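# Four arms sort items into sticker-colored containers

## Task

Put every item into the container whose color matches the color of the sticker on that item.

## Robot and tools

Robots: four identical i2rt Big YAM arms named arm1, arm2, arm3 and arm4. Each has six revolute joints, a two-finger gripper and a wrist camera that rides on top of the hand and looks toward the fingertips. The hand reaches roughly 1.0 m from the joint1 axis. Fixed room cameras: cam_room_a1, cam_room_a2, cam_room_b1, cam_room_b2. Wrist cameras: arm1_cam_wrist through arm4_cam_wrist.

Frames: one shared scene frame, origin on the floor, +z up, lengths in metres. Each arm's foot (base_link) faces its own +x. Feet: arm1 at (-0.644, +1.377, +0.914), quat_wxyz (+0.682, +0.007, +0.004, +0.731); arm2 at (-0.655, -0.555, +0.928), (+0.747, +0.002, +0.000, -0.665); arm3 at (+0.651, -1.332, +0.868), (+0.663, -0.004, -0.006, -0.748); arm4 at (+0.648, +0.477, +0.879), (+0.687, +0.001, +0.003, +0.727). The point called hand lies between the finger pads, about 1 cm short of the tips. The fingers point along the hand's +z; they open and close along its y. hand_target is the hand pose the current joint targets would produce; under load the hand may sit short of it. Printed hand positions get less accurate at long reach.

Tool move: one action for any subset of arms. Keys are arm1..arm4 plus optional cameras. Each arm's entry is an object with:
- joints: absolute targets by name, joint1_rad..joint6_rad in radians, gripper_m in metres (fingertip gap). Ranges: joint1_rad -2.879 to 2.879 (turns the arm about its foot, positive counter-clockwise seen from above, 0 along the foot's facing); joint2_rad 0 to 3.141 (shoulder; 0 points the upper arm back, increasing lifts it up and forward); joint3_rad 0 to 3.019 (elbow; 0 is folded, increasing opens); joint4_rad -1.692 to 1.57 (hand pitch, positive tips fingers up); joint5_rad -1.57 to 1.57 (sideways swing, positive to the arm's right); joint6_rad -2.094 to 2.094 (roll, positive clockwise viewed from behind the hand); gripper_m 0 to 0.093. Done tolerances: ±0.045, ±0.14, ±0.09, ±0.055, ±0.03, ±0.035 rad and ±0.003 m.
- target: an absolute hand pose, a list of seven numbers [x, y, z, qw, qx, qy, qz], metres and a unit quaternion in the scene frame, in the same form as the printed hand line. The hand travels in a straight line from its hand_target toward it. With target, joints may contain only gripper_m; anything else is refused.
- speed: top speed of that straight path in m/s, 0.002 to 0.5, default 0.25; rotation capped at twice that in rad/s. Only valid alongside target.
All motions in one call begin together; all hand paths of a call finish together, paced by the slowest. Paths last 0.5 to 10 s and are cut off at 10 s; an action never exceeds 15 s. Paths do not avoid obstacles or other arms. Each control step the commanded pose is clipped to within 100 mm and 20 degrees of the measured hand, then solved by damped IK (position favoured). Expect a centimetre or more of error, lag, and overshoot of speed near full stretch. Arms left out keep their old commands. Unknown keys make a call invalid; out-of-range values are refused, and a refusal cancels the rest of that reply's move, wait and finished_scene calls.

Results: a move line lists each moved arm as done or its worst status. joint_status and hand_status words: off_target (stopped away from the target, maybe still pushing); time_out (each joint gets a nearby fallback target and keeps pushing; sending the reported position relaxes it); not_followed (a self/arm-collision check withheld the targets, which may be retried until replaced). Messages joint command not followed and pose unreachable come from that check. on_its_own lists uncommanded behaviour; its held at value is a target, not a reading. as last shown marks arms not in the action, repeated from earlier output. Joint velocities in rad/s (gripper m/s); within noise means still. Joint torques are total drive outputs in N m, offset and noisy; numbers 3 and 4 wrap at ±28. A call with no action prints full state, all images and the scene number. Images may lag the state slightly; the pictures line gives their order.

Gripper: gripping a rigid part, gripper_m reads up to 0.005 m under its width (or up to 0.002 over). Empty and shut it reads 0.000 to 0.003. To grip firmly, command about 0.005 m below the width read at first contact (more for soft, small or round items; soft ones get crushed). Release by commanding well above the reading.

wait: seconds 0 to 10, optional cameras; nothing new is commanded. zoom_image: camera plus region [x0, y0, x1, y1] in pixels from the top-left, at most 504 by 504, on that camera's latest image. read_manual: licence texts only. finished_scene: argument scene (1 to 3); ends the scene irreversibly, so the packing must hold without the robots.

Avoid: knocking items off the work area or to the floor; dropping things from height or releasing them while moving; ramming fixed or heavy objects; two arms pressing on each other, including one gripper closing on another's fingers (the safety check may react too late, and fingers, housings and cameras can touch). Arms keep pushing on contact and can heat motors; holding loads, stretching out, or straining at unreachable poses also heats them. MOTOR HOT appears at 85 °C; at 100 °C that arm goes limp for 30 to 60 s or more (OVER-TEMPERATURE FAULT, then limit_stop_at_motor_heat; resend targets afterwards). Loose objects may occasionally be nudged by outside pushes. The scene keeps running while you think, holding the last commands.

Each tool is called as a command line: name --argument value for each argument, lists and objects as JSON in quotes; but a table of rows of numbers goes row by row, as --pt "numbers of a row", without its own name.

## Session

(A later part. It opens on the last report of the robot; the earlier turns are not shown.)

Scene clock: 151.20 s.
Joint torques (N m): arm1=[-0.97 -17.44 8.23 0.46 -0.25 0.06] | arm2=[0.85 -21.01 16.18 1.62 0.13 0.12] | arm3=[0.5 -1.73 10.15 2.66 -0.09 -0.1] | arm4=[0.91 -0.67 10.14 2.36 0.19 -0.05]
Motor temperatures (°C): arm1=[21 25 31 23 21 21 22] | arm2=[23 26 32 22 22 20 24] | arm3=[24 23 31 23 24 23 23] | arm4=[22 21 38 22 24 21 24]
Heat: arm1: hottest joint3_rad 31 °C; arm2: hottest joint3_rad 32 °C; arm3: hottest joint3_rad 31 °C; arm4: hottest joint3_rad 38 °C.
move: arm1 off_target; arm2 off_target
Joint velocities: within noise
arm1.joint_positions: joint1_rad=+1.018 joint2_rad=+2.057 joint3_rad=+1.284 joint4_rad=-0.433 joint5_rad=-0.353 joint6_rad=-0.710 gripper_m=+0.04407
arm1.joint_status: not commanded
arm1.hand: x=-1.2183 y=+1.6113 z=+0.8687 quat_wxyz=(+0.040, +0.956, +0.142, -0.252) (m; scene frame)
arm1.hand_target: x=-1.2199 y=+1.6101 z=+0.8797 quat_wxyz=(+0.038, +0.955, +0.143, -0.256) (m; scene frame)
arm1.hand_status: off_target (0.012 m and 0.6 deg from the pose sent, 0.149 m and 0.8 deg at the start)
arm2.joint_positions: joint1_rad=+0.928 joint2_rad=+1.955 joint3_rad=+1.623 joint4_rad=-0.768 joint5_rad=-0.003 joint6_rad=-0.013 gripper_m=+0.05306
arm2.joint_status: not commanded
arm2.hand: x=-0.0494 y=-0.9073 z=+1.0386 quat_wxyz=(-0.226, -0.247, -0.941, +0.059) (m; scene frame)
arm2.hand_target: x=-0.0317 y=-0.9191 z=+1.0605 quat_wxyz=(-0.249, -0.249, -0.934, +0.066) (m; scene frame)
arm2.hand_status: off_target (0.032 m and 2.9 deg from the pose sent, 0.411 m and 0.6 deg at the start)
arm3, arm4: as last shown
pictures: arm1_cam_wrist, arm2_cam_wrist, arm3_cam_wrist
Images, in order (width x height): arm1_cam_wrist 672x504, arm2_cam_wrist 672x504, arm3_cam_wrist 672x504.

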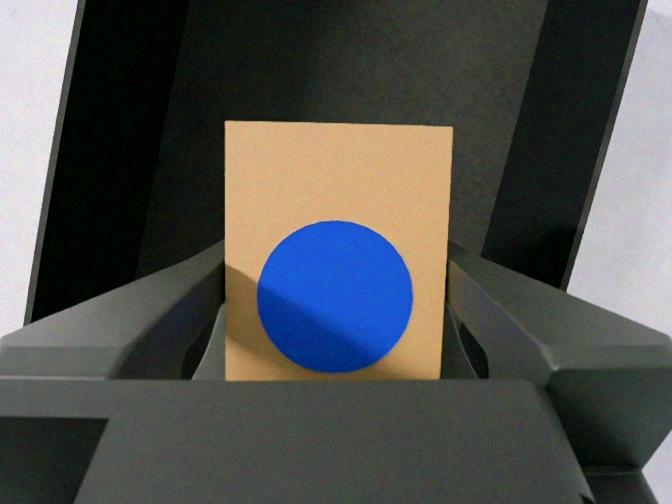

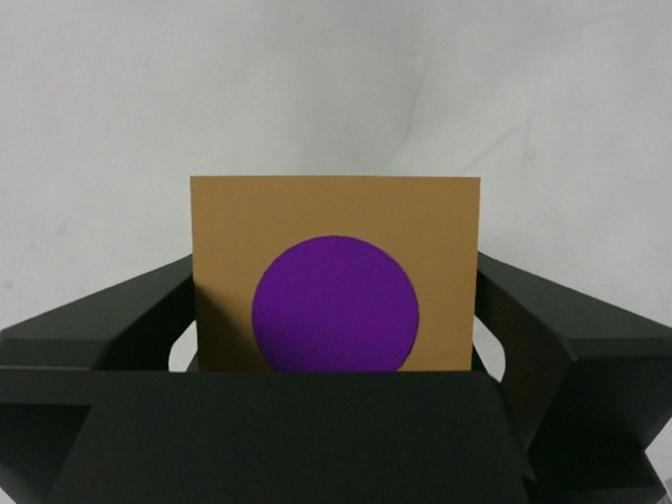

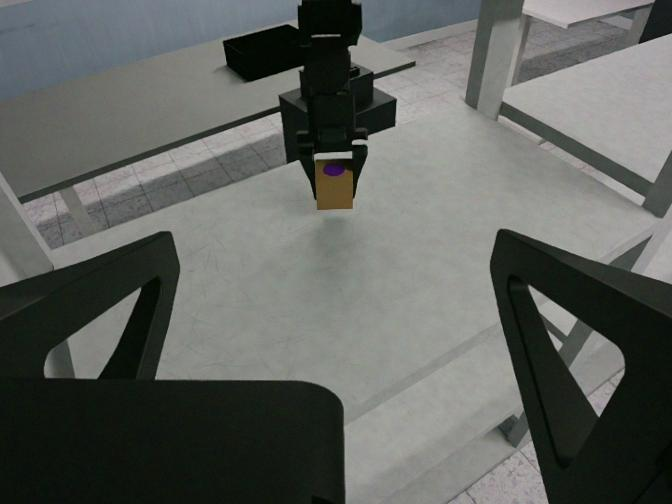

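move --arm1 '{"joints":{"joint2_rad":0.9,"joint3_rad":1.0,"joint4_rad":-1.15,"joint5_rad":0,"joint6_rad":0}}' --arm2 '{"target":[0.0,-0.937,1.025,0.2485,0.2488,0.9333,-0.0662],"speed":0.1}' --cameras '["arm3_cam_wrist"]'

move --arm1 '{"joints":{"joint1_rad":-2.28}}' --arm2 '{"target":[0.0,-0.937,1.007,0.2485,0.2488,0.9333,-0.0662],"speed":0.05}' --cameras '["arm3_cam_wrist","arm4_cam_wrist"]'

Scene clock: 158.77 s.
Joint torques (N m): arm1=[-0.67 -1.73 12.93 0.96 0.07 0.11] | arm2=[0.73 -21.19 15.9 2.36 0.12 0.12] | arm3=[0.5 -1.85 10.13 2.61 -0.09 -0.11] | arm4=[0.85 -0.62 10.36 2.32 0.18 -0.1]
Motor temperatures (°C): arm1=[21 25 32 23 21 21 22] | arm2=[23 26 33 22 22 20 24] | arm3=[24 23 31 23 24 23 23] | arm4=[22 21 38 22 24 21 24]
Heat: arm1: hottest joint3_rad 32 °C; arm2: hottest joint3_rad 33 °C; arm3: hottest joint3_rad 31 °C; arm4: hottest joint3_rad 38 °C.
move: arm1 done; arm2 off_target
Joint velocities: within noise
arm1.joint_positions: joint1_rad=+1.018 joint2_rad=+0.901 joint3_rad=+0.984 joint4_rad=-1.140 joint5_rad=-0.002 joint6_rad=-0.009 gripper_m=+0.04403
arm1.joint_status: all done
arm1.hand: x=-0.9423 y=+1.5359 z=+1.2041 quat_wxyz=(-0.060, +0.938, -0.228, -0.254) (m; scene frame)
arm1.hand_target: x=-0.9431 y=+1.5355 z=+1.2117 quat_wxyz=(-0.061, +0.936, -0.230, -0.258) (m; scene frame)
arm1.hand_status: not commanded
arm2.joint_positions: joint1_rad=+0.928 joint2_rad=+2.059 joint3_rad=+1.726 joint4_rad=-0.765 joint5_rad=-0.003 joint6_rad=-0.012 gripper_m=+0.05306
arm2.joint_status: not commanded
arm2.hand: x=-0.0212 y=-0.9237 z=+1.0154 quat_wxyz=(-0.226, -0.247, -0.940, +0.059) (m; scene frame)
arm2.hand_target: x=-0.0017 y=-0.9362 z=+1.0256 quat_wxyz=(-0.249, -0.249, -0.934, +0.066) (m; scene frame)
arm2.hand_status: off_target (0.027 m and 2.8 deg from the pose sent, 0.059 m and 2.9 deg at the start)
arm3.joint_positions: joint1_rad=-1.970 joint2_rad=+0.608 joint3_rad=+0.993 joint4_rad=-0.518 joint5_rad=+0.002 joint6_rad=+0.005 gripper_m=+0.09402
arm3.joint_status: not commanded
arm3.hand: x=+0.3473 y=-1.1503 z=+1.3780 quat_wxyz=(+0.164, -0.728, +0.200, +0.635) (m; scene frame)
arm3.hand_target: x=+0.3519 y=-1.1490 z=+1.3893 quat_wxyz=(+0.171, -0.717, +0.198, +0.646) (m; scene frame)
arm3.hand_status: not commanded
arm4.joint_positions: joint1_rad=+0.848 joint2_rad=+0.600 joint3_rad=+0.984 joint4_rad=-0.520 joint5_rad=-0.003 joint6_rad=+0.012 gripper_m=+0.09401
arm4.joint_status: not commanded
arm4.hand: x=+0.3769 y=+0.6939 z=+1.3893 quat_wxyz=(-0.208, +0.710, -0.251, -0.624) (m; scene frame)
arm4.hand_target: x=+0.3780 y=+0.6930 z=+1.4042 quat_wxyz=(-0.217, +0.700, -0.243, -0.636) (m; scene frame)
arm4.hand_status: not commanded
pictures: arm3_cam_wrist
Images, in order (width x height): arm3_cam_wrist 672x504.

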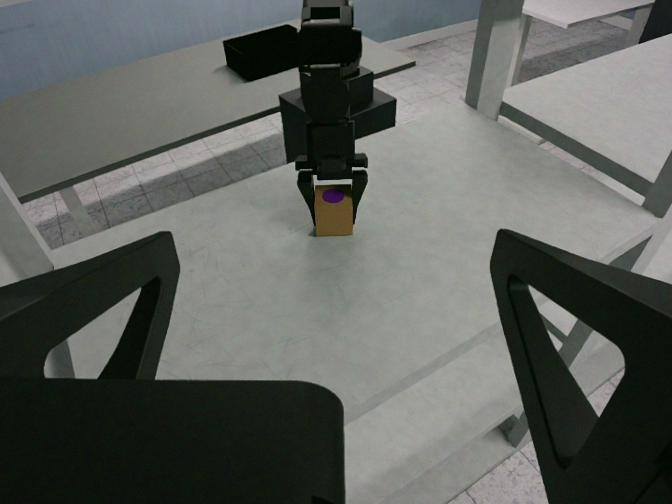

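Scene clock: 161.20 s.
Joint torques (N m): arm1=[-1.44 -2.96 12.82 0.85 -0.04 0.11] | arm2=[0.73 -20.84 14.27 2.51 0.1 0.12] | arm3=[0.67 -1.9 10.15 2.59 -0.08 -0.11] | arm4=[1.2 -0.85 10.41 2.28 0.2 -0.08]
Motor temperatures (°C): arm1=[21 25 32 23 21 21 22] | arm2=[23 26 33 22 22 20 24] | arm3=[24 23 31 23 24 23 23] | arm4=[22 21 38 22 24 21 24]
Heat: arm1: hottest joint3_rad 32 °C; arm2: hottest joint3_rad 33 °C; arm3: hottest joint3_rad 31 °C; arm4: hottest joint3_rad 38 °C.
move: arm1 done; arm2 off_target
Joint velocities: within noise
arm1.joint_positions: joint1_rad=-2.276 joint2_rad=+0.905 joint3_rad=+0.984 joint4_rad=-1.140 joint5_rad=+0.002 joint6_rad=-0.007 gripper_m=+0.04389
arm1.joint_status: all done
arm1.hand: x=-0.3640 y=+1.1720 z=+1.1930 quat_wxyz=(-0.231, -0.300, -0.922, +0.082) (m; scene frame)
arm1.hand_target: x=-0.3643 y=+1.1712 z=+1.2016 quat_wxyz=(-0.237, -0.304, -0.919, +0.082) (m; scene frame)
arm1.hand_status: not commanded
arm2.joint_positions: joint1_rad=+0.928 joint2_rad=+2.070 joint3_rad=+1.726 joint4_rad=-0.730 joint5_rad=-0.002 joint6_rad=-0.012 gripper_m=+0.05306
arm2.joint_status: not commanded
arm2.hand: x=-0.0149 y=-0.9274 z=+1.0113 quat_wxyz=(-0.238, -0.246, -0.938, +0.063) (m; scene frame)
arm2.hand_target: x=-0.0009 y=-0.9366 z=+1.0071 quat_wxyz=(-0.249, -0.249, -0.934, +0.066) (m; scene frame)
arm2.hand_status: off_target (0.018 m and 1.4 deg from the pose sent, 0.026 m and 2.8 deg at the start)
arm3, arm4: as last shown
pictures: arm3_cam_wrist, arm4_cam_wrist
Images, in order (width x height): arm3_cam_wrist 672x504, arm4_cam_wrist 672x504.

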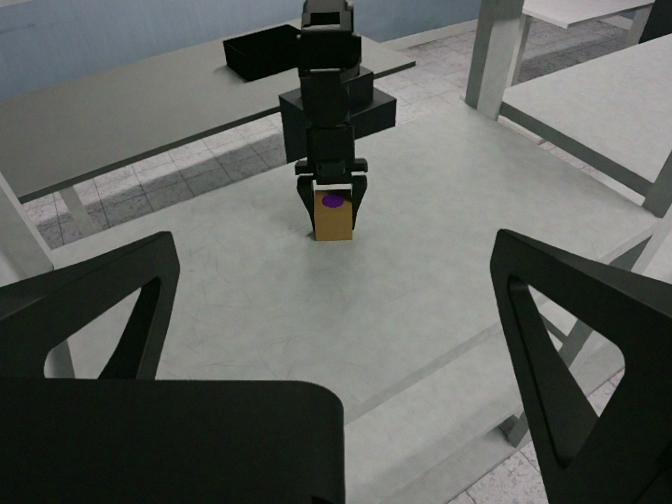

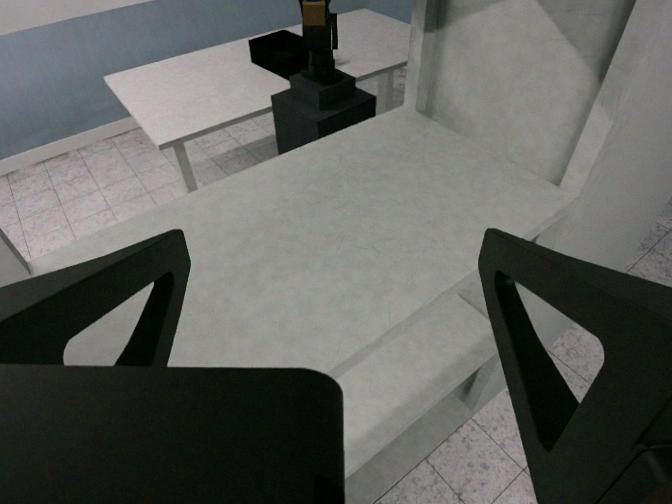

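move --arm1 '{"target":[0.0,0.922,1.055,0.2454,0.3065,0.9160,-0.0821],"speed":0.25}' --arm2 '{"target":[-0.005,-0.932,0.995,0.2485,0.2488,0.9333,-0.0662],"speed":0.05}' --cameras '["arm3_cam_wrist","arm4_cam_wrist"]'

zoom_image --camera "arm3_cam_wrist" --region '[280, 160, 400, 260]'

Scene clock: 168.93 s.
Joint torques (N m): arm1=[-0.91 -20.42 17.24 0.79 0.1 0.1] | arm2=[0.97 -21.42 10.81 2.66 0.15 0.15] | arm3=[0.62 -1.85 10.13 2.62 -0.08 -0.11] | arm4=[1.44 -0.32 10.24 2.32 0.13 -0.12]
Motor temperatures (°C): arm1=[21 25 32 23 21 21 22] | arm2=[23 27 33 22 22 20 24] | arm3=[24 23 31 23 24 23 23] | arm4=[22 21 38 22 24 21 24]
Heat: arm1: hottest joint3_rad 32 °C; arm2: hottest joint3_rad 33 °C; arm3: hottest joint3_rad 31 °C; arm4: hottest joint3_rad 38 °C.
move: arm1 off_target; arm2 off_target
Joint velocities: within noise
arm1.joint_positions: joint1_rad=-2.264 joint2_rad=+2.127 joint3_rad=+1.919 joint4_rad=-0.886 joint5_rad=+0.007 joint6_rad=+0.022 gripper_m=+0.04389
arm1.joint_status: not commanded
arm1.hand: x=-0.0209 y=+0.9272 z=+1.0202 quat_wxyz=(-0.217, -0.309, -0.923, +0.075) (m; scene frame)
arm1.hand_target: x=-0.0019 y=+0.9236 z=+1.0556 quat_wxyz=(-0.246, -0.306, -0.916, +0.082) (m; scene frame)
arm1.hand_status: off_target (0.041 m and 3.5 deg from the pose sent, 0.463 m and 1.9 deg at the start)
arm2.joint_positions: joint1_rad=+0.928 joint2_rad=+2.072 joint3_rad=+1.726 joint4_rad=-0.696 joint5_rad=-0.002 joint6_rad=-0.012 gripper_m=+0.05306
arm2.joint_status: not commanded
arm2.hand: x=-0.0086 y=-0.9312 z=+1.0144 quat_wxyz=(-0.253, -0.245, -0.933, +0.067) (m; scene frame)
arm2.hand_target: x=-0.0056 y=-0.9318 z=+0.9952 quat_wxyz=(-0.249, -0.249, -0.934, +0.066) (m; scene frame)
arm2.hand_status: off_target (0.020 m and 0.6 deg from the pose sent, 0.020 m and 1.4 deg at the start)
arm3, arm4: as last shown
pictures: arm3_cam_wrist, arm4_cam_wrist
Images, in order (width x height): arm3_cam_wrist 672x504, arm4_cam_wrist 672x504.

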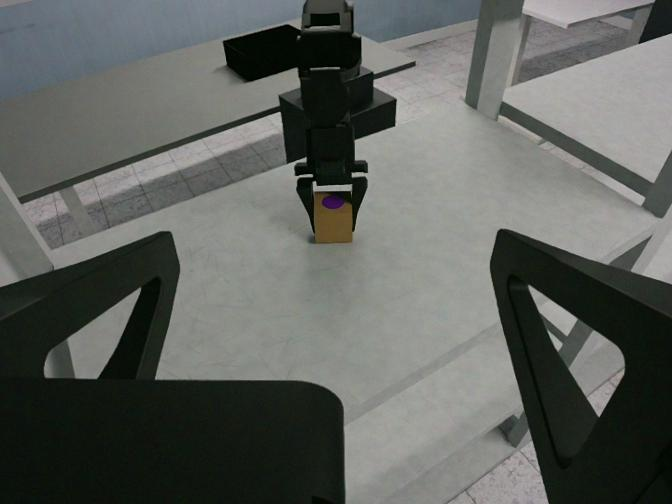

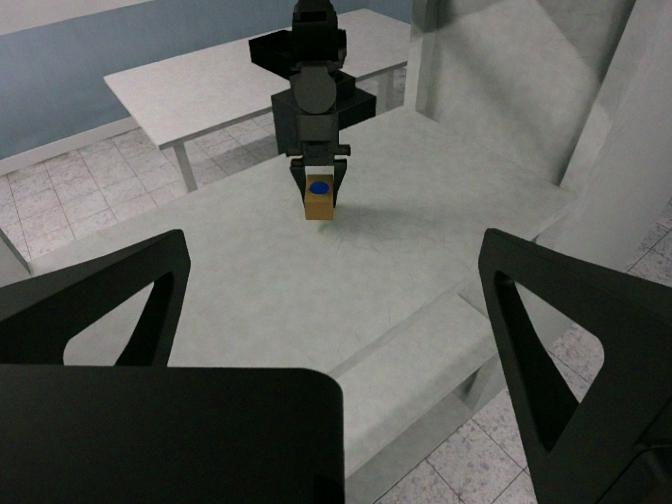

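Scaled by 4.200.

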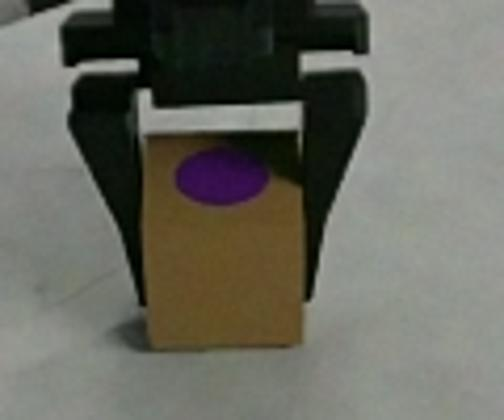

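move --arm1 '{"target":[-0.005,0.922,1.01,0.2454,0.3065,0.9160,-0.0821],"speed":0.05}' --arm2 '{"joints":{"gripper_m":0.088}}' --cameras '["arm2_cam_wrist","arm4_cam_wrist"]'

zoom_image --camera "arm4_cam_wrist" --region '[270, 140, 390, 240]'

Scene clock: 174.67 s.
Joint torques (N m): arm1=[-1.26 -19.25 11.43 2.07 0.04 0.08] | arm2=[1.03 -21.48 10.82 2.58 0.14 0.15] | arm3=[0.62 -1.79 10.1 2.61 -0.09 -0.1] | arm4=[1.03 -0.73 10.3 2.18 0.15 -0.08]
Motor temperatures (°C): arm1=[21 25 33 23 21 21 22] | arm2=[23 26 33 22 22 20 24] | arm3=[24 23 31 23 24 23 23] | arm4=[22 21 38 22 24 21 24]
Heat: arm1: hottest joint3_rad 33 °C; arm2: hottest joint3_rad 33 °C; arm3: hottest joint3_rad 31 °C; arm4: hottest joint3_rad 38 °C.
move: arm1 done; arm2 done
Joint velocities: within noise
arm1.joint_positions: joint1_rad=-2.264 joint2_rad=+2.135 joint3_rad=+1.902 joint4_rad=-0.813 joint5_rad=+0.007 joint6_rad=+0.022 gripper_m=+0.04389
arm1.joint_status: not commanded
arm1.hand: x=-0.0123 y=+0.9209 z=+1.0142 quat_wxyz=(-0.239, -0.308, -0.917, +0.081) (m; scene frame)
arm1.hand_target: x=-0.0051 y=+0.9223 z=+1.0100 quat_wxyz=(-0.245, -0.306, -0.916, +0.082) (m; scene frame)
arm1.hand_status: done (0.008 m and 0.8 deg from the pose sent, 0.020 m and 3.5 deg at the start)
arm2.joint_positions: joint1_rad=+0.928 joint2_rad=+2.072 joint3_rad=+1.726 joint4_rad=-0.694 joint5_rad=-0.002 joint6_rad=-0.012 gripper_m=+0.08793
arm2.joint_status: all done
arm2.hand: x=-0.0083 y=-0.9314 z=+1.0146 quat_wxyz=(-0.254, -0.245, -0.933, +0.067) (m; scene frame)
arm2.hand_target: x=-0.0057 y=-0.9317 z=+0.9952 quat_wxyz=(-0.248, -0.249, -0.934, +0.066) (m; scene frame)
arm2.hand_status: not commanded
arm3, arm4: as last shown
pictures: arm2_cam_wrist, arm4_cam_wrist
Images, in order (width x height): arm2_cam_wrist 672x504, arm4_cam_wrist 672x504.

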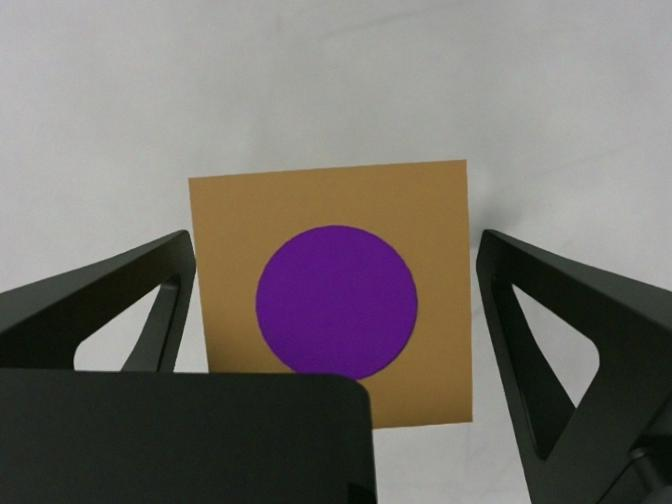

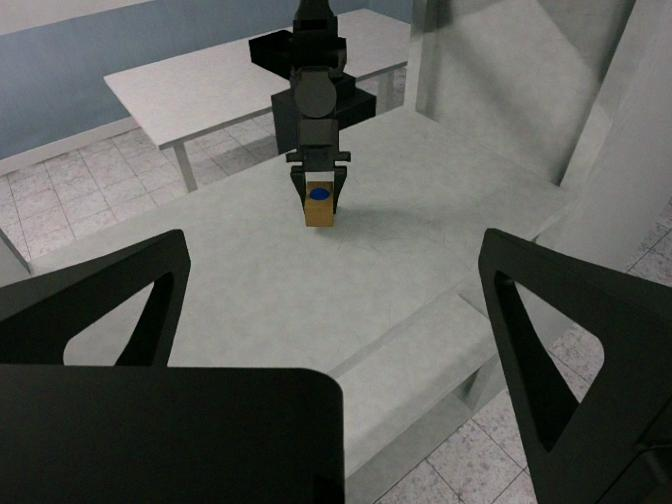

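Scaled by 4.200.

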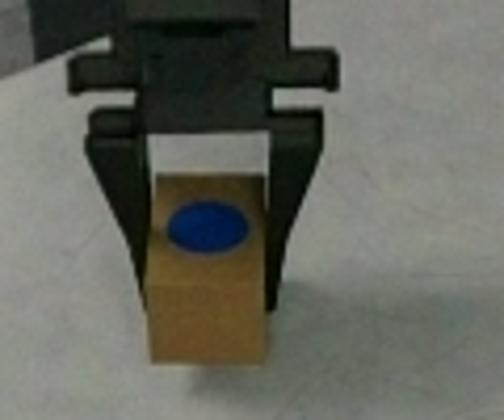

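move --arm1 '{"target":[-0.005,0.922,0.995,0.2454,0.3065,0.9160,-0.0821],"speed":0.05}' --arm2 '{"target":[-0.09,-0.885,1.11,0.2485,0.2488,0.9333,-0.0662],"speed":0.25}'

move --arm1 '{"target":[-0.007,0.923,0.985,0.2454,0.3065,0.9160,-0.0821],"speed":0.05}' --arm2 '{"joints":{"joint2_rad":0.9,"joint3_rad":1.0,"joint4_rad":-1.0}}' --arm3 '{"target":[0.34,-1.145,1.12,0.0885,-0.9064,0.2429,0.3304]}' --cameras '["arm3_cam_wrist","arm4_cam_wrist"]'

zoom_image --camera "arm4_cam_wrist" --region '[270, 140, 390, 240]'

Scene clock: 181.70 s.
Joint torques (N m): arm1=[-1.14 -19.19 11.25 1.77 0.06 0.07] | arm2=[0.73 -17.79 10.22 1.33 0.11 0.12] | arm3=[0.62 -1.79 10.14 2.63 -0.09 -0.1] | arm4=[0.97 -0.91 10.36 2.19 0.19 -0.06]
Motor temperatures (°C): arm1=[21 26 33 23 21 21 22] | arm2=[23 26 33 22 22 20 24] | arm3=[24 23 31 23 24 23 23] | arm4=[22 21 38 22 24 21 24]
Heat: arm1: hottest joint3_rad 33 °C; arm2: hottest joint3_rad 33 °C; arm3: hottest joint3_rad 31 °C; arm4: hottest joint3_rad 38 °C.
move: arm1 off_target; arm2 off_target
Joint velocities: within noise
arm1.joint_positions: joint1_rad=-2.264 joint2_rad=+2.143 joint3_rad=+1.884 joint4_rad=-0.780 joint5_rad=+0.007 joint6_rad=+0.022 gripper_m=+0.04389
arm1.joint_status: not commanded
arm1.hand: x=-0.0114 y=+0.9202 z=+1.0035 quat_wxyz=(-0.242, -0.307, -0.917, +0.083) (m; scene frame)
arm1.hand_target: x=-0.0051 y=+0.9223 z=+0.9951 quat_wxyz=(-0.245, -0.306, -0.916, +0.082) (m; scene frame)
arm1.hand_status: off_target (0.011 m and 0.4 deg from the pose sent, 0.021 m and 0.8 deg at the start)
arm2.joint_positions: joint1_rad=+0.928 joint2_rad=+1.738 joint3_rad=+1.529 joint4_rad=-0.793 joint5_rad=-0.002 joint6_rad=-0.012 gripper_m=+0.08793
arm2.joint_status: not commanded
arm2.hand: x=-0.0855 y=-0.8870 z=+1.1325 quat_wxyz=(-0.271, -0.244, -0.928, +0.072) (m; scene frame)
arm2.hand_target: x=-0.0903 y=-0.8849 z=+1.1105 quat_wxyz=(-0.249, -0.249, -0.934, +0.066) (m; scene frame)
arm2.hand_status: off_target (0.023 m and 2.8 deg from the pose sent, 0.134 m and 0.7 deg at the start)
arm3, arm4: as last shown
pictures: none

Scene clock: 183.80 s.
Joint torques (N m): arm1=[-1.08 -19.08 9.89 1.87 0.05 0.05] | arm2=[0.67 -5.07 10.54 1.66 0.09 0.12] | arm3=[0.56 -4.84 9.43 1.1 0.11 -0.12] | arm4=[0.67 -1.26 10.18 2.32 0.18 -0.08]
Motor temperatures (°C): arm1=[21 26 33 23 21 21 22] | arm2=[23 26 33 22 22 20 24] | arm3=[24 23 31 23 24 23 23] | arm4=[22 21 38 22 24 21 24]
Heat: arm1: hottest joint3_rad 33 °C; arm2: hottest joint3_rad 33 °C; arm3: hottest joint3_rad 31 °C; arm4: hottest joint3_rad 38 °C.
move: arm1 off_target; arm2 done; arm3 done
Joint velocities: within noise
arm1.joint_positions: joint1_rad=-2.264 joint2_rad=+2.143 joint3_rad=+1.875 joint4_rad=-0.754 joint5_rad=+0.007 joint6_rad=+0.022 gripper_m=+0.04389
arm1.joint_status: not commanded
arm1.hand: x=-0.0092 y=+0.9185 z=+1.0024 quat_wxyz=(-0.250, -0.307, -0.914, +0.085) (m; scene frame)
arm1.hand_target: x=-0.0072 y=+0.9233 z=+0.9853 quat_wxyz=(-0.245, -0.306, -0.916, +0.082) (m; scene frame)
arm1.hand_status: off_target (0.018 m and 0.7 deg from the pose sent, 0.019 m and 0.4 deg at the start)
arm2.joint_positions: joint1_rad=+0.928 joint2_rad=+0.891 joint3_rad=+1.013 joint4_rad=-0.991 joint5_rad=-0.002 joint6_rad=-0.012 gripper_m=+0.08793
arm2.joint_status: all done
arm2.hand: x=-0.3306 y=-0.7452 z=+1.2531 quat_wxyz=(-0.332, -0.239, -0.908, +0.089) (m; scene frame)
arm2.hand_target: x=-0.3327 y=-0.7446 z=+1.2413 quat_wxyz=(-0.318, -0.243, -0.912, +0.085) (m; scene frame)
arm2.hand_status: not commanded
arm3.joint_positions: joint1_rad=-1.970 joint2_rad=+0.836 joint3_rad=+0.803 joint4_rad=-0.826 joint5_rad=+0.003 joint6_rad=-0.003 gripper_m=+0.09402
arm3.joint_status: not commanded
arm3.hand: x=+0.3369 y=-1.1475 z=+1.1213 quat_wxyz=(+0.085, -0.907, +0.242, +0.334) (m; scene frame)
arm3.hand_target: x=+0.3400 y=-1.1450 z=+1.1200 quat_wxyz=(+0.089, -0.908, +0.243, +0.331) (m; scene frame)
arm3.hand_status: done (0.004 m and 0.6 deg from the pose sent, 0.258 m and 41.9 deg at the start)
arm4: as last shown
pictures: arm3_cam_wrist, arm4_cam_wrist
Images, in order (width x height): arm3_cam_wrist 672x504, arm4_cam_wrist 672x504.

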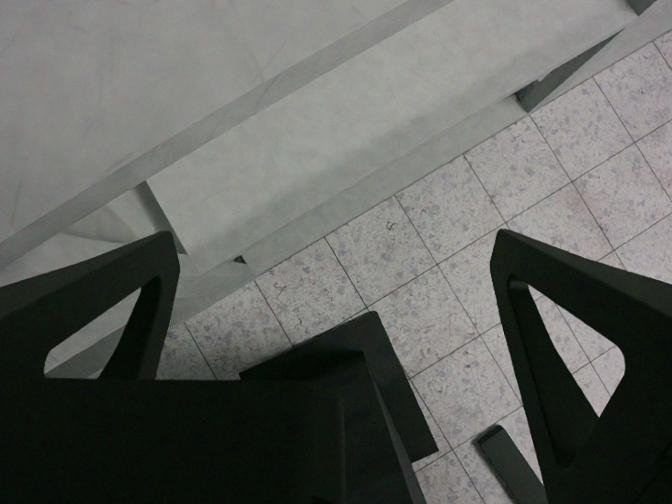

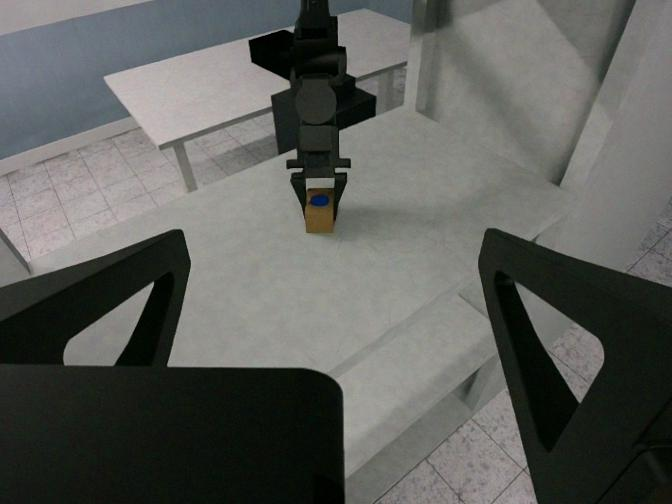

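Scaled by 4.200.

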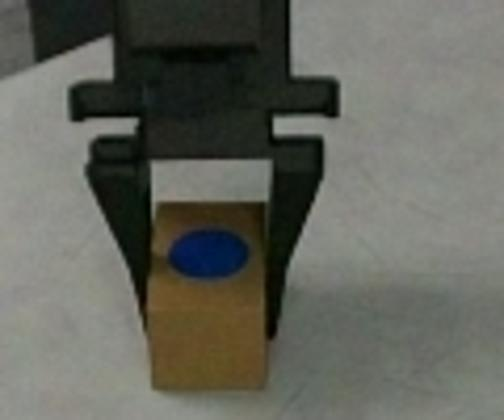

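move --arm1 '{"joints":{"gripper_m":0.08}}' --arm3 '{"target":[0.008,-0.962,1.09,0.077,-0.9156,0.2114,0.3332],"speed":0.25}' --arm4 '{"target":[0.36,0.70,1.12,0.1085,-0.8911,0.2982,0.3243]}' --cameras '["arm1_cam_wrist","arm3_cam_wrist"]'

move --arm1 '{"target":[-0.09,0.983,1.11,0.2454,0.3065,0.9160,-0.0821],"speed":0.25}' --cameras '["arm1_cam_wrist"]'

Scene clock: 200.63 s.
Joint torques (N m): arm1=[-1.49 -18.9 9.91 1.68 -0.02 0.05] | arm2=[0.85 -5.01 10.5 1.62 0.1 0.12] | arm3=[1.03 -21.66 14 0.92 -0.1 -0.12] | arm4=[1.61 -4.19 9.66 0.84 0.14 -0.09]
Motor temperatures (°C): arm1=[21 27 32 23 21 21 22] | arm2=[23 26 32 22 22 20 23] | arm3=[24 23 31 23 24 23 23] | arm4=[22 21 38 22 24 21 24]
Heat: arm1: hottest joint3_rad 32 °C; arm2: hottest joint3_rad 32 °C; arm3: hottest joint3_rad 31 °C; arm4: hottest joint3_rad 38 °C.
move: arm1 done; arm3 off_target; arm4 done
Joint velocities: within noise
arm1.joint_positions: joint1_rad=-2.267 joint2_rad=+2.143 joint3_rad=+1.874 joint4_rad=-0.747 joint5_rad=+0.010 joint6_rad=+0.026 gripper_m=+0.07996
arm1.joint_status: all done
arm1.hand: x=-0.0099 y=+0.9155 z=+1.0028 quat_wxyz=(-0.253, -0.310, -0.912, +0.087) (m; scene frame)
arm1.hand_target: x=-0.0074 y=+0.9232 z=+0.9852 quat_wxyz=(-0.245, -0.306, -0.916, +0.082) (m; scene frame)
arm1.hand_status: not commanded
arm2: as last shown
arm3.joint_positions: joint1_rad=-1.970 joint2_rad=+1.871 joint3_rad=+1.675 joint4_rad=-0.716 joint5_rad=-0.035 joint6_rad=-0.055 gripper_m=+0.09402
arm3.joint_status: not commanded
arm3.hand: x=+0.0186 y=-0.9737 z=+1.0638 quat_wxyz=(+0.070, -0.923, +0.214, +0.313) (m; scene frame)
arm3.hand_target: x=+0.0094 y=-0.9627 z=+1.0901 quat_wxyz=(+0.077, -0.916, +0.211, +0.333) (m; scene frame)
arm3.hand_status: off_target (0.031 m and 2.6 deg from the pose sent, 0.379 m and 3.8 deg at the start)
arm4.joint_positions: joint1_rad=+0.853 joint2_rad=+0.852 joint3_rad=+0.769 joint4_rad=-0.786 joint5_rad=-0.003 joint6_rad=+0.004 gripper_m=+0.09401
arm4.joint_status: not commanded
arm4.hand: x=+0.3616 y=+0.7020 z=+1.1188 quat_wxyz=(-0.107, +0.887, -0.307, -0.327) (m; scene frame)
arm4.hand_target: x=+0.3601 y=+0.7000 z=+1.1199 quat_wxyz=(-0.108, +0.891, -0.298, -0.324) (m; scene frame)
arm4.hand_status: done (0.003 m and 1.2 deg from the pose sent, 0.270 m and 42.3 deg at the start)
pictures: arm1_cam_wrist, arm3_cam_wrist
Images, in order (width x height): arm1_cam_wrist 672x504, arm3_cam_wrist 672x504.

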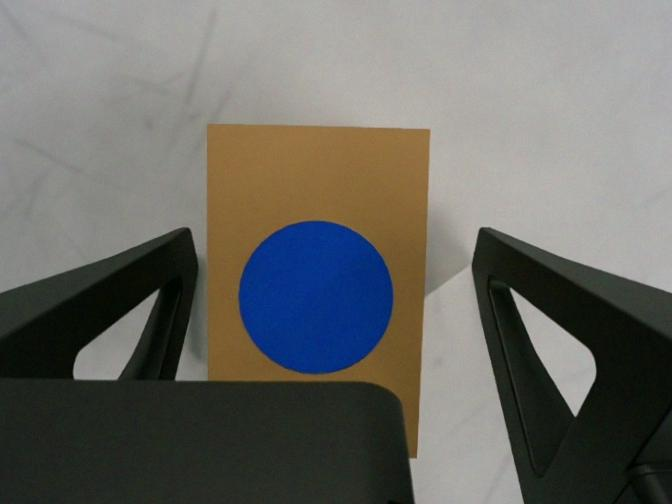

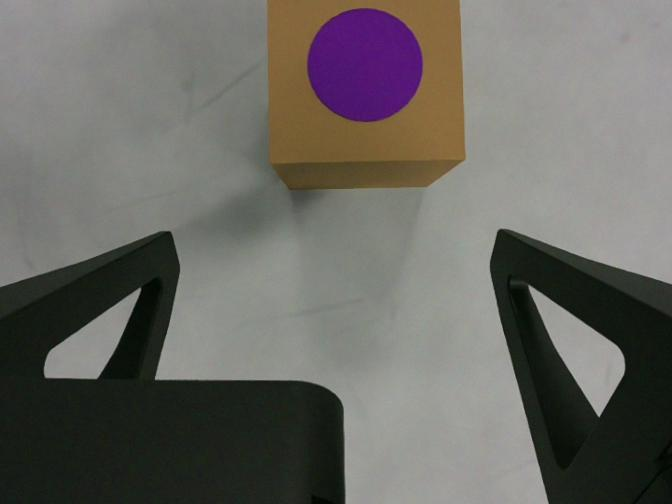

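Scene clock: 202.07 s.
Joint torques (N m): arm1=[-0.73 -15.15 11.43 0.99 -0.02 0.02] | arm2=[0.67 -5.01 10.54 1.69 0.09 0.13] | arm3=[1.03 -21.89 13.96 0.91 -0.11 -0.13] | arm4=[1.32 -4.13 9.66 0.77 0.16 -0.09]
Motor temperatures (°C): arm1=[21 27 33 23 21 21 22] | arm2=[23 26 32 22 22 20 23] | arm3=[24 23 31 23 24 23 23] | arm4=[22 21 38 22 24 21 24]
Heat: arm1: hottest joint3_rad 33 °C; arm2: hottest joint3_rad 32 °C; arm3: hottest joint3_rad 31 °C; arm4: hottest joint3_rad 38 °C.
move: arm1 done
Joint velocities: within noise
arm1.joint_positions: joint1_rad=-2.267 joint2_rad=+1.788 joint3_rad=+1.625 joint4_rad=-0.851 joint5_rad=+0.009 joint6_rad=+0.029 gripper_m=+0.07996
arm1.joint_status: not commanded
arm1.hand: x=-0.0930 y=+0.9773 z=+1.1178 quat_wxyz=(-0.254, -0.311, -0.912, +0.087) (m; scene frame)
arm1.hand_target: x=-0.0902 y=+0.9830 z=+1.1101 quat_wxyz=(-0.245, -0.307, -0.916, +0.082) (m; scene frame)
arm1.hand_status: done (0.010 m and 1.3 deg from the pose sent, 0.150 m and 1.2 deg at the start)
arm2, arm3, arm4: as last shown
arm3.hand_target: x=+0.0094 y=-0.9627 z=+1.0901 quat_wxyz=(+0.077, -0.916, +0.212, +0.333) (m; scene frame)
pictures: arm1_cam_wrist
Images, in order (width x height): arm1_cam_wrist 672x504.

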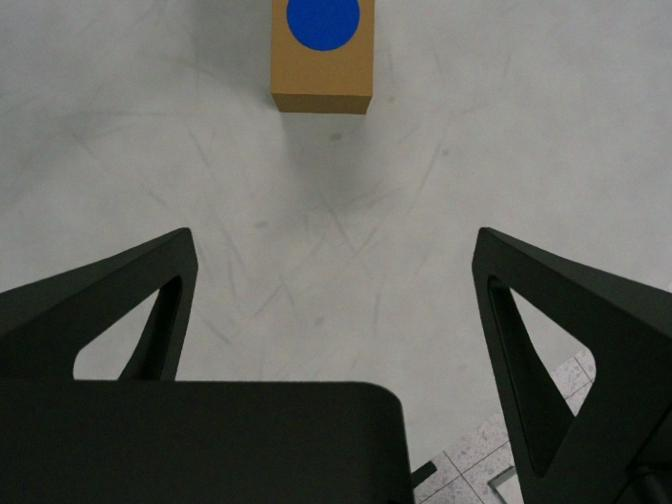

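move --arm1 '{"joints":{"joint2_rad":0.9,"joint3_rad":1.0,"joint4_rad":-1.0}}' --arm3 '{"target":[-0.004,-0.9455,1.065,0.077,-0.9156,0.2114,0.3332],"speed":0.1}' --arm4 '{"target":[0.017,0.9325,1.087,0.1085,-0.8911,0.2982,0.3243],"speed":0.2}' --cameras '["arm3_cam_wrist","arm4_cam_wrist"]'

Scene clock: 224.20 s.
Joint torques (N m): arm1=[-0.5 -2.67 11.58 1.29 0.01 -0.02] | arm2=[0.85 -4.95 10.51 1.69 0.09 0.13] | arm3=[0.5 -21.01 14.08 1.89 -0.12 -0.14] | arm4=[1.49 -21.71 12.89 0.59 0.22 0.16]
Motor temperatures (°C): arm1=[21 27 34 23 21 21 22] | arm2=[23 25 31 22 22 20 23] | arm3=[24 24 31 23 24 23 23] | arm4=[22 21 38 22 24 21 24]
Heat: arm1: hottest joint3_rad 34 °C; arm2: hottest joint3_rad 31 °C; arm3: hottest joint3_rad 31 °C; arm4: hottest joint3_rad 38 °C.
move: arm1 done; arm3 off_target; arm4 off_target
Joint velocities: within noise
arm1.joint_positions: joint1_rad=-2.267 joint2_rad=+0.898 joint3_rad=+1.000 joint4_rad=-0.992 joint5_rad=+0.009 joint6_rad=+0.029 gripper_m=+0.07996
arm1.joint_status: all done
arm1.hand: x=-0.3364 y=+1.1547 z=+1.2236 quat_wxyz=(-0.310, -0.305, -0.895, +0.104) (m; scene frame)
arm1.hand_target: x=-0.3353 y=+1.1583 z=+1.2220 quat_wxyz=(-0.306, -0.300, -0.898, +0.101) (m; scene frame)
arm1.hand_status: not commanded
arm2: as last shown
arm3.joint_positions: joint1_rad=-1.975 joint2_rad=+1.917 joint3_rad=+1.700 joint4_rad=-0.705 joint5_rad=-0.043 joint6_rad=-0.065 gripper_m=+0.09402
arm3.joint_status: not commanded
arm3.hand: x=+0.0096 y=-0.9656 z=+1.0451 quat_wxyz=(+0.067, -0.925, +0.211, +0.309) (m; scene frame)
arm3.hand_target: x=-0.0021 y=-0.9464 z=+1.0652 quat_wxyz=(+0.077, -0.916, +0.211, +0.333) (m; scene frame)
arm3.hand_status: off_target (0.031 m and 3.2 deg from the pose sent, 0.036 m and 2.6 deg at the start)
arm4.joint_positions: joint1_rad=+0.889 joint2_rad=+1.975 joint3_rad=+1.805 joint4_rad=-0.728 joint5_rad=+0.018 joint6_rad=+0.007 gripper_m=+0.09401
arm4.joint_status: not commanded
arm4.hand: x=+0.0314 y=+0.9284 z=+1.0739 quat_wxyz=(-0.106, +0.896, -0.297, -0.313) (m; scene frame)
arm4.hand_target: x=+0.0179 y=+0.9320 z=+1.0870 quat_wxyz=(-0.109, +0.891, -0.298, -0.325) (m; scene frame)
arm4.hand_status: off_target (0.020 m and 1.4 deg from the pose sent, 0.416 m and 1.2 deg at the start)
pictures: arm3_cam_wrist, arm4_cam_wrist
Images, in order (width x height): arm3_cam_wrist 672x504, arm4_cam_wrist 672x504.

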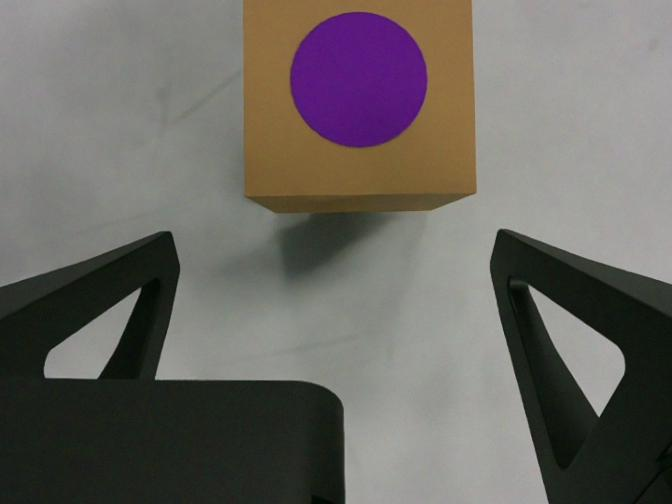

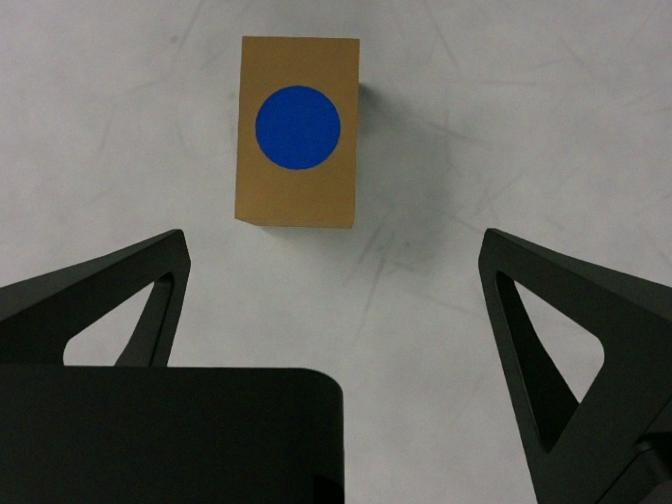

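move --arm3 '{"target":[-0.043,-0.924,1.03,0.077,-0.9156,0.2114,0.3332],"speed":0.08}' --arm4 '{"target":[-0.0115,0.9345,1.045,0.1085,-0.8911,0.2982,0.3243],"speed":0.1}' --cameras '["arm3_cam_wrist","arm4_cam_wrist"]'

Scene clock: 236.53 s.
Joint torques (N m): arm1=[-1.03 -2.49 11.78 1.09 0.01 0.04] | arm2=[0.73 -4.95 10.54 1.68 0.1 0.11] | arm3=[0.67 -22.77 13.31 1.58 -0.1 -0.11] | arm4=[1.49 -22.24 12.78 1.63 0.25 0.2]
Motor temperatures (°C): arm1=[21 26 33 23 21 21 22] | arm2=[23 25 31 22 22 20 23] | arm3=[24 25 33 23 24 23 23] | arm4=[22 22 38 22 24 21 24]
Heat: arm1: hottest joint3_rad 33 °C; arm2: hottest joint3_rad 31 °C; arm3: hottest joint3_rad 33 °C; arm4: hottest joint3_rad 38 °C.
move: arm3 off_target; arm4 off_target
Joint velocities: within noise
arm1, arm2: as last shown
arm3.joint_positions: joint1_rad=-1.975 joint2_rad=+2.056 joint3_rad=+1.850 joint4_rad=-0.692 joint5_rad=-0.043 joint6_rad=-0.066 gripper_m=+0.09402
arm3.joint_status: not commanded
arm3.hand: x=-0.0336 y=-0.9409 z=+1.0229 quat_wxyz=(+0.070, -0.921, +0.210, +0.320) (m; scene frame)
arm3.hand_target: x=-0.0419 y=-0.9245 z=+1.0301 quat_wxyz=(+0.077, -0.916, +0.211, +0.333) (m; scene frame)
arm3.hand_status: off_target (0.021 m and 1.8 deg from the pose sent, 0.069 m and 3.2 deg at the start)
arm4.joint_positions: joint1_rad=+0.912 joint2_rad=+2.060 joint3_rad=+1.839 joint4_rad=-0.702 joint5_rad=+0.031 joint6_rad=+0.020 gripper_m=+0.09401
arm4.joint_status: not commanded
arm4.hand: x=+0.0076 y=+0.9261 z=+1.0323 quat_wxyz=(-0.104, +0.900, -0.296, -0.302) (m; scene frame)
arm4.hand_target: x=-0.0101 y=+0.9335 z=+1.0453 quat_wxyz=(-0.108, +0.891, -0.298, -0.325) (m; scene frame)
arm4.hand_status: off_target (0.024 m and 2.8 deg from the pose sent, 0.052 m and 1.4 deg at the start)
pictures: arm3_cam_wrist, arm4_cam_wrist
Images, in order (width x height): arm3_cam_wrist 672x504, arm4_cam_wrist 672x504.

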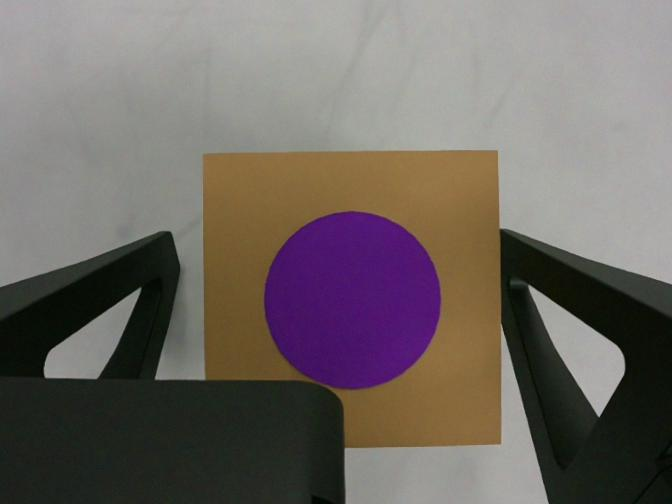

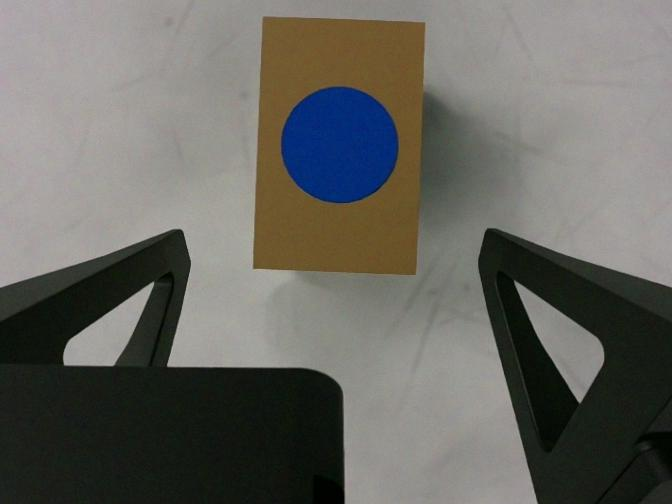

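move --arm3 '{"joints":{"gripper_m":0.05}}' --arm4 '{"target":[-0.04,0.957,1.0,0.1167,-0.8885,0.306,0.3214],"speed":0.08}' --cameras '["arm3_cam_wrist","arm4_cam_wrist"]'

Scene clock: 244.23 s.
Joint torques (N m): arm1=[-1.03 -2.55 11.73 0.98 0.02 0.03] | arm2=[0.73 -5.07 10.55 1.7 0.09 0.12] | arm3=[0.62 -22.65 13.33 1.58 -0.11 -0.11] | arm4=[1.14 -22.07 12.31 1.32 0.23 0.15]
Motor temperatures (°C): arm1=[21 26 33 23 21 21 22] | arm2=[23 25 31 22 22 20 23] | arm3=[24 25 33 23 24 23 23] | arm4=[22 23 39 22 24 21 24]
Heat: arm1: hottest joint3_rad 33 °C; arm2: hottest joint3_rad 31 °C; arm3: hottest joint3_rad 33 °C; arm4: hottest joint3_rad 39 °C.
move: arm3 off_target; arm4 off_target
Joint velocities: within noise
arm1, arm2: as last shown
arm3.joint_positions: joint1_rad=-1.975 joint2_rad=+2.056 joint3_rad=+1.850 joint4_rad=-0.692 joint5_rad=-0.043 joint6_rad=-0.066 gripper_m=+0.05310
arm3.joint_status: gripper_m off_target (ended at +0.05313, target +0.05000)
arm3.hand: x=-0.0336 y=-0.9409 z=+1.0229 quat_wxyz=(+0.070, -0.921, +0.210, +0.320) (m; scene frame)
arm3.hand_target: x=-0.0419 y=-0.9246 z=+1.0301 quat_wxyz=(+0.077, -0.916, +0.211, +0.333) (m; scene frame)
arm3.hand_status: not commanded
arm4.joint_positions: joint1_rad=+0.913 joint2_rad=+2.174 joint3_rad=+1.963 joint4_rad=-0.674 joint5_rad=+0.056 joint6_rad=+0.034 gripper_m=+0.09401
arm4.joint_status: not commanded
arm4.hand: x=-0.0244 y=+0.9520 z=+1.0127 quat_wxyz=(-0.117, +0.891, -0.304, -0.317) (m; scene frame)
arm4.hand_target: x=-0.0388 y=+0.9561 z=+1.0000 quat_wxyz=(-0.117, +0.888, -0.306, -0.322) (m; scene frame)
arm4.hand_status: off_target (0.021 m and 0.6 deg from the pose sent, 0.065 m and 3.2 deg at the start)
pictures: arm3_cam_wrist, arm4_cam_wrist
Images, in order (width x height): arm3_cam_wrist 672x504, arm4_cam_wrist 672x504.

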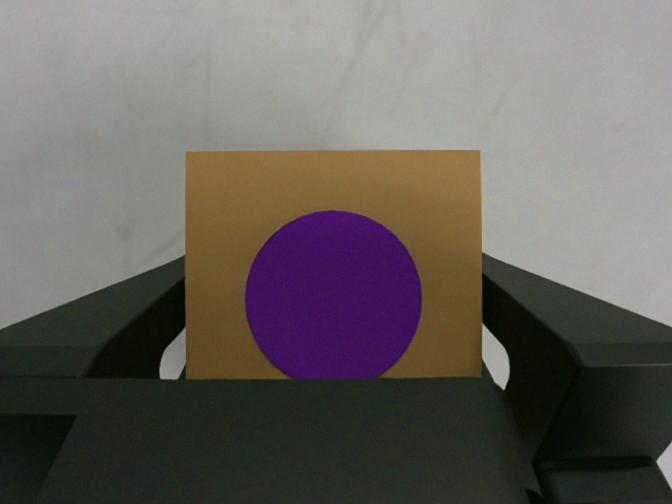

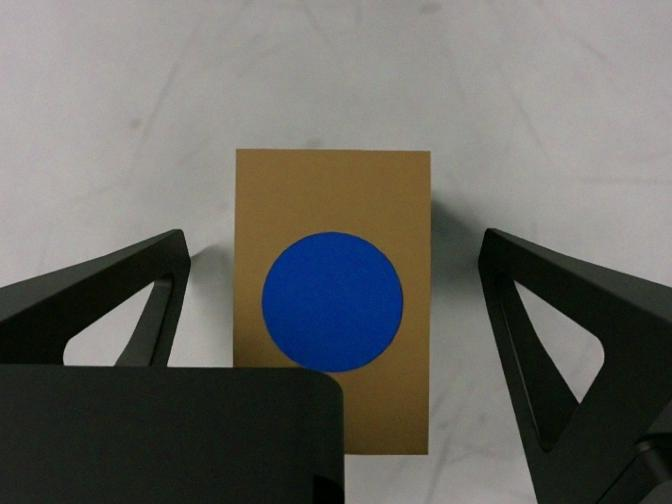

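move --arm3 '{"target":[0.0,-0.955,1.075,0.077,-0.9156,0.2114,0.3332],"speed":0.15}' --arm4 '{"target":[-0.033,0.952,0.985,0.1167,-0.8885,0.306,0.3214],"speed":0.08}' --cameras '["arm3_cam_wrist","arm4_cam_wrist"]'

Scene clock: 249.20 s.
Joint torques (N m): arm1=[-0.67 -1.73 11.71 1.13 -0.04 0.02] | arm2=[0.67 -4.95 10.52 1.66 0.1 0.13] | arm3=[1.14 -23.3 9.31 1.14 0.08 -0.06] | arm4=[1.26 -23.06 8.38 1.57 0.22 0.13]
Motor temperatures (°C): arm1=[21 26 33 23 21 21 22] | arm2=[23 25 31 22 22 20 23] | arm3=[24 26 33 23 24 23 23] | arm4=[22 24 39 22 24 21 24]
Heat: arm1: hottest joint3_rad 33 °C; arm2: hottest joint3_rad 31 °C; arm3: hottest joint3_rad 33 °C; arm4: hottest joint3_rad 39 °C.
move: arm3 done; arm4 off_target
Joint velocities: within noise
arm1, arm2: as last shown
arm3.joint_positions: joint1_rad=-1.975 joint2_rad=+1.918 joint3_rad=+1.752 joint4_rad=-0.700 joint5_rad=-0.043 joint6_rad=-0.066 gripper_m=+0.05310
arm3.joint_status: not commanded
arm3.hand: x=-0.0032 y=-0.9577 z=+1.0729 quat_wxyz=(+0.075, -0.916, +0.209, +0.334) (m; scene frame)
arm3.hand_target: x=-0.0001 y=-0.9550 z=+1.0752 quat_wxyz=(+0.077, -0.916, +0.211, +0.333) (m; scene frame)
arm3.hand_status: done (0.005 m and 0.4 deg from the pose sent, 0.064 m and 1.8 deg at the start)
arm4.joint_positions: joint1_rad=+0.913 joint2_rad=+2.177 joint3_rad=+1.955 joint4_rad=-0.628 joint5_rad=+0.056 joint6_rad=+0.035 gripper_m=+0.09401
arm4.joint_status: not commanded
arm4.hand: x=-0.0297 y=+0.9556 z=+1.0131 quat_wxyz=(-0.121, +0.885, -0.303, -0.333) (m; scene frame)
arm4.hand_target: x=-0.0322 y=+0.9515 z=+0.9854 quat_wxyz=(-0.117, +0.888, -0.306, -0.321) (m; scene frame)
arm4.hand_status: off_target (0.028 m and 1.5 deg from the pose sent, 0.029 m and 0.6 deg at the start)
pictures: arm3_cam_wrist, arm4_cam_wrist
Images, in order (width x height): arm3_cam_wrist 672x504, arm4_cam_wrist 672x504.

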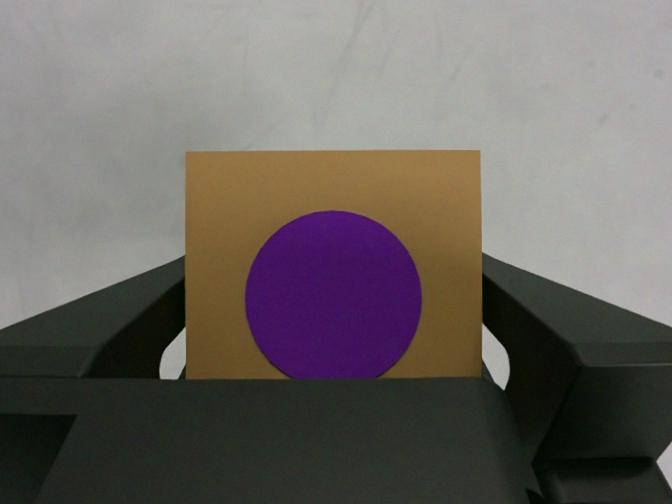

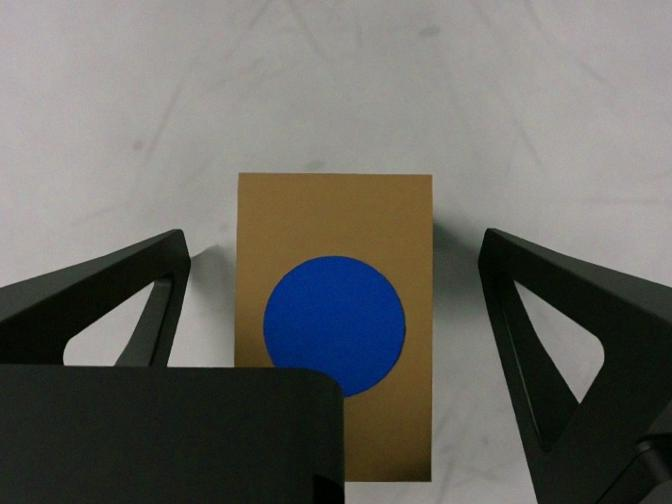

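move --arm3 '{"target":[0.34,-1.145,1.14,0.0885,-0.9064,0.2429,0.3304],"speed":0.25}' --arm4 '{"joints":{"gripper_m":0.037}}' --cameras '["arm4_cam_wrist"]'

Scene clock: 270.87 s.
Joint torques (N m): arm1=[-0.5 -2.37 11.78 1.11 -0.05 0] | arm2=[0.67 -5.07 10.51 1.68 0.1 0.13] | arm3=[1.2 -3.9 9.42 1.13 0.11 0.02] | arm4=[1.38 -23.47 8.46 1.42 0.18 0.14]
Motor temperatures (°C): arm1=[21 25 33 23 21 21 22] | arm2=[23 25 31 22 22 20 23] | arm3=[24 26 32 23 24 23 24] | arm4=[22 27 37 22 24 21 25]
Heat: arm1: hottest joint3_rad 33 °C; arm2: hottest joint3_rad 31 °C; arm3: hottest joint3_rad 32 °C; arm4: hottest joint3_rad 37 °C.
move: arm3 done; arm4 off_target
Joint velocities: within noise
arm1, arm2: as last shown
arm3.joint_positions: joint1_rad=-1.975 joint2_rad=+0.827 joint3_rad=+0.856 joint4_rad=-0.879 joint5_rad=+0.003 joint6_rad=-0.019 gripper_m=+0.05310
arm3.joint_status: not commanded
arm3.hand: x=+0.3390 y=-1.1459 z=+1.1443 quat_wxyz=(+0.090, -0.907, +0.237, +0.337) (m; scene frame)
arm3.hand_target: x=+0.3400 y=-1.1451 z=+1.1401 quat_wxyz=(+0.089, -0.908, +0.243, +0.331) (m; scene frame)
arm3.hand_status: done (0.005 m and 1.0 deg from the pose sent, 0.397 m and 4.3 deg at the start)
arm4.joint_positions: joint1_rad=+0.913 joint2_rad=+2.177 joint3_rad=+1.954 joint4_rad=-0.625 joint5_rad=+0.057 joint6_rad=+0.035 gripper_m=+0.04424
arm4.joint_status: gripper_m off_target (ended at +0.04426, target +0.03700)
arm4.hand: x=-0.0300 y=+0.9556 z=+1.0130 quat_wxyz=(-0.122, +0.885, -0.303, -0.333) (m; scene frame)
arm4.hand_target: x=-0.0321 y=+0.9516 z=+0.9854 quat_wxyz=(-0.117, +0.888, -0.306, -0.321) (m; scene frame)
arm4.hand_status: not commanded
pictures: arm4_cam_wrist
Images, in order (width x height): arm4_cam_wrist 672x504.

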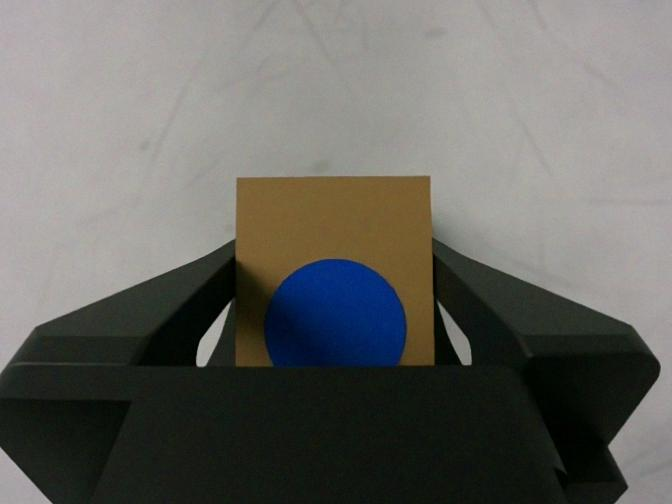

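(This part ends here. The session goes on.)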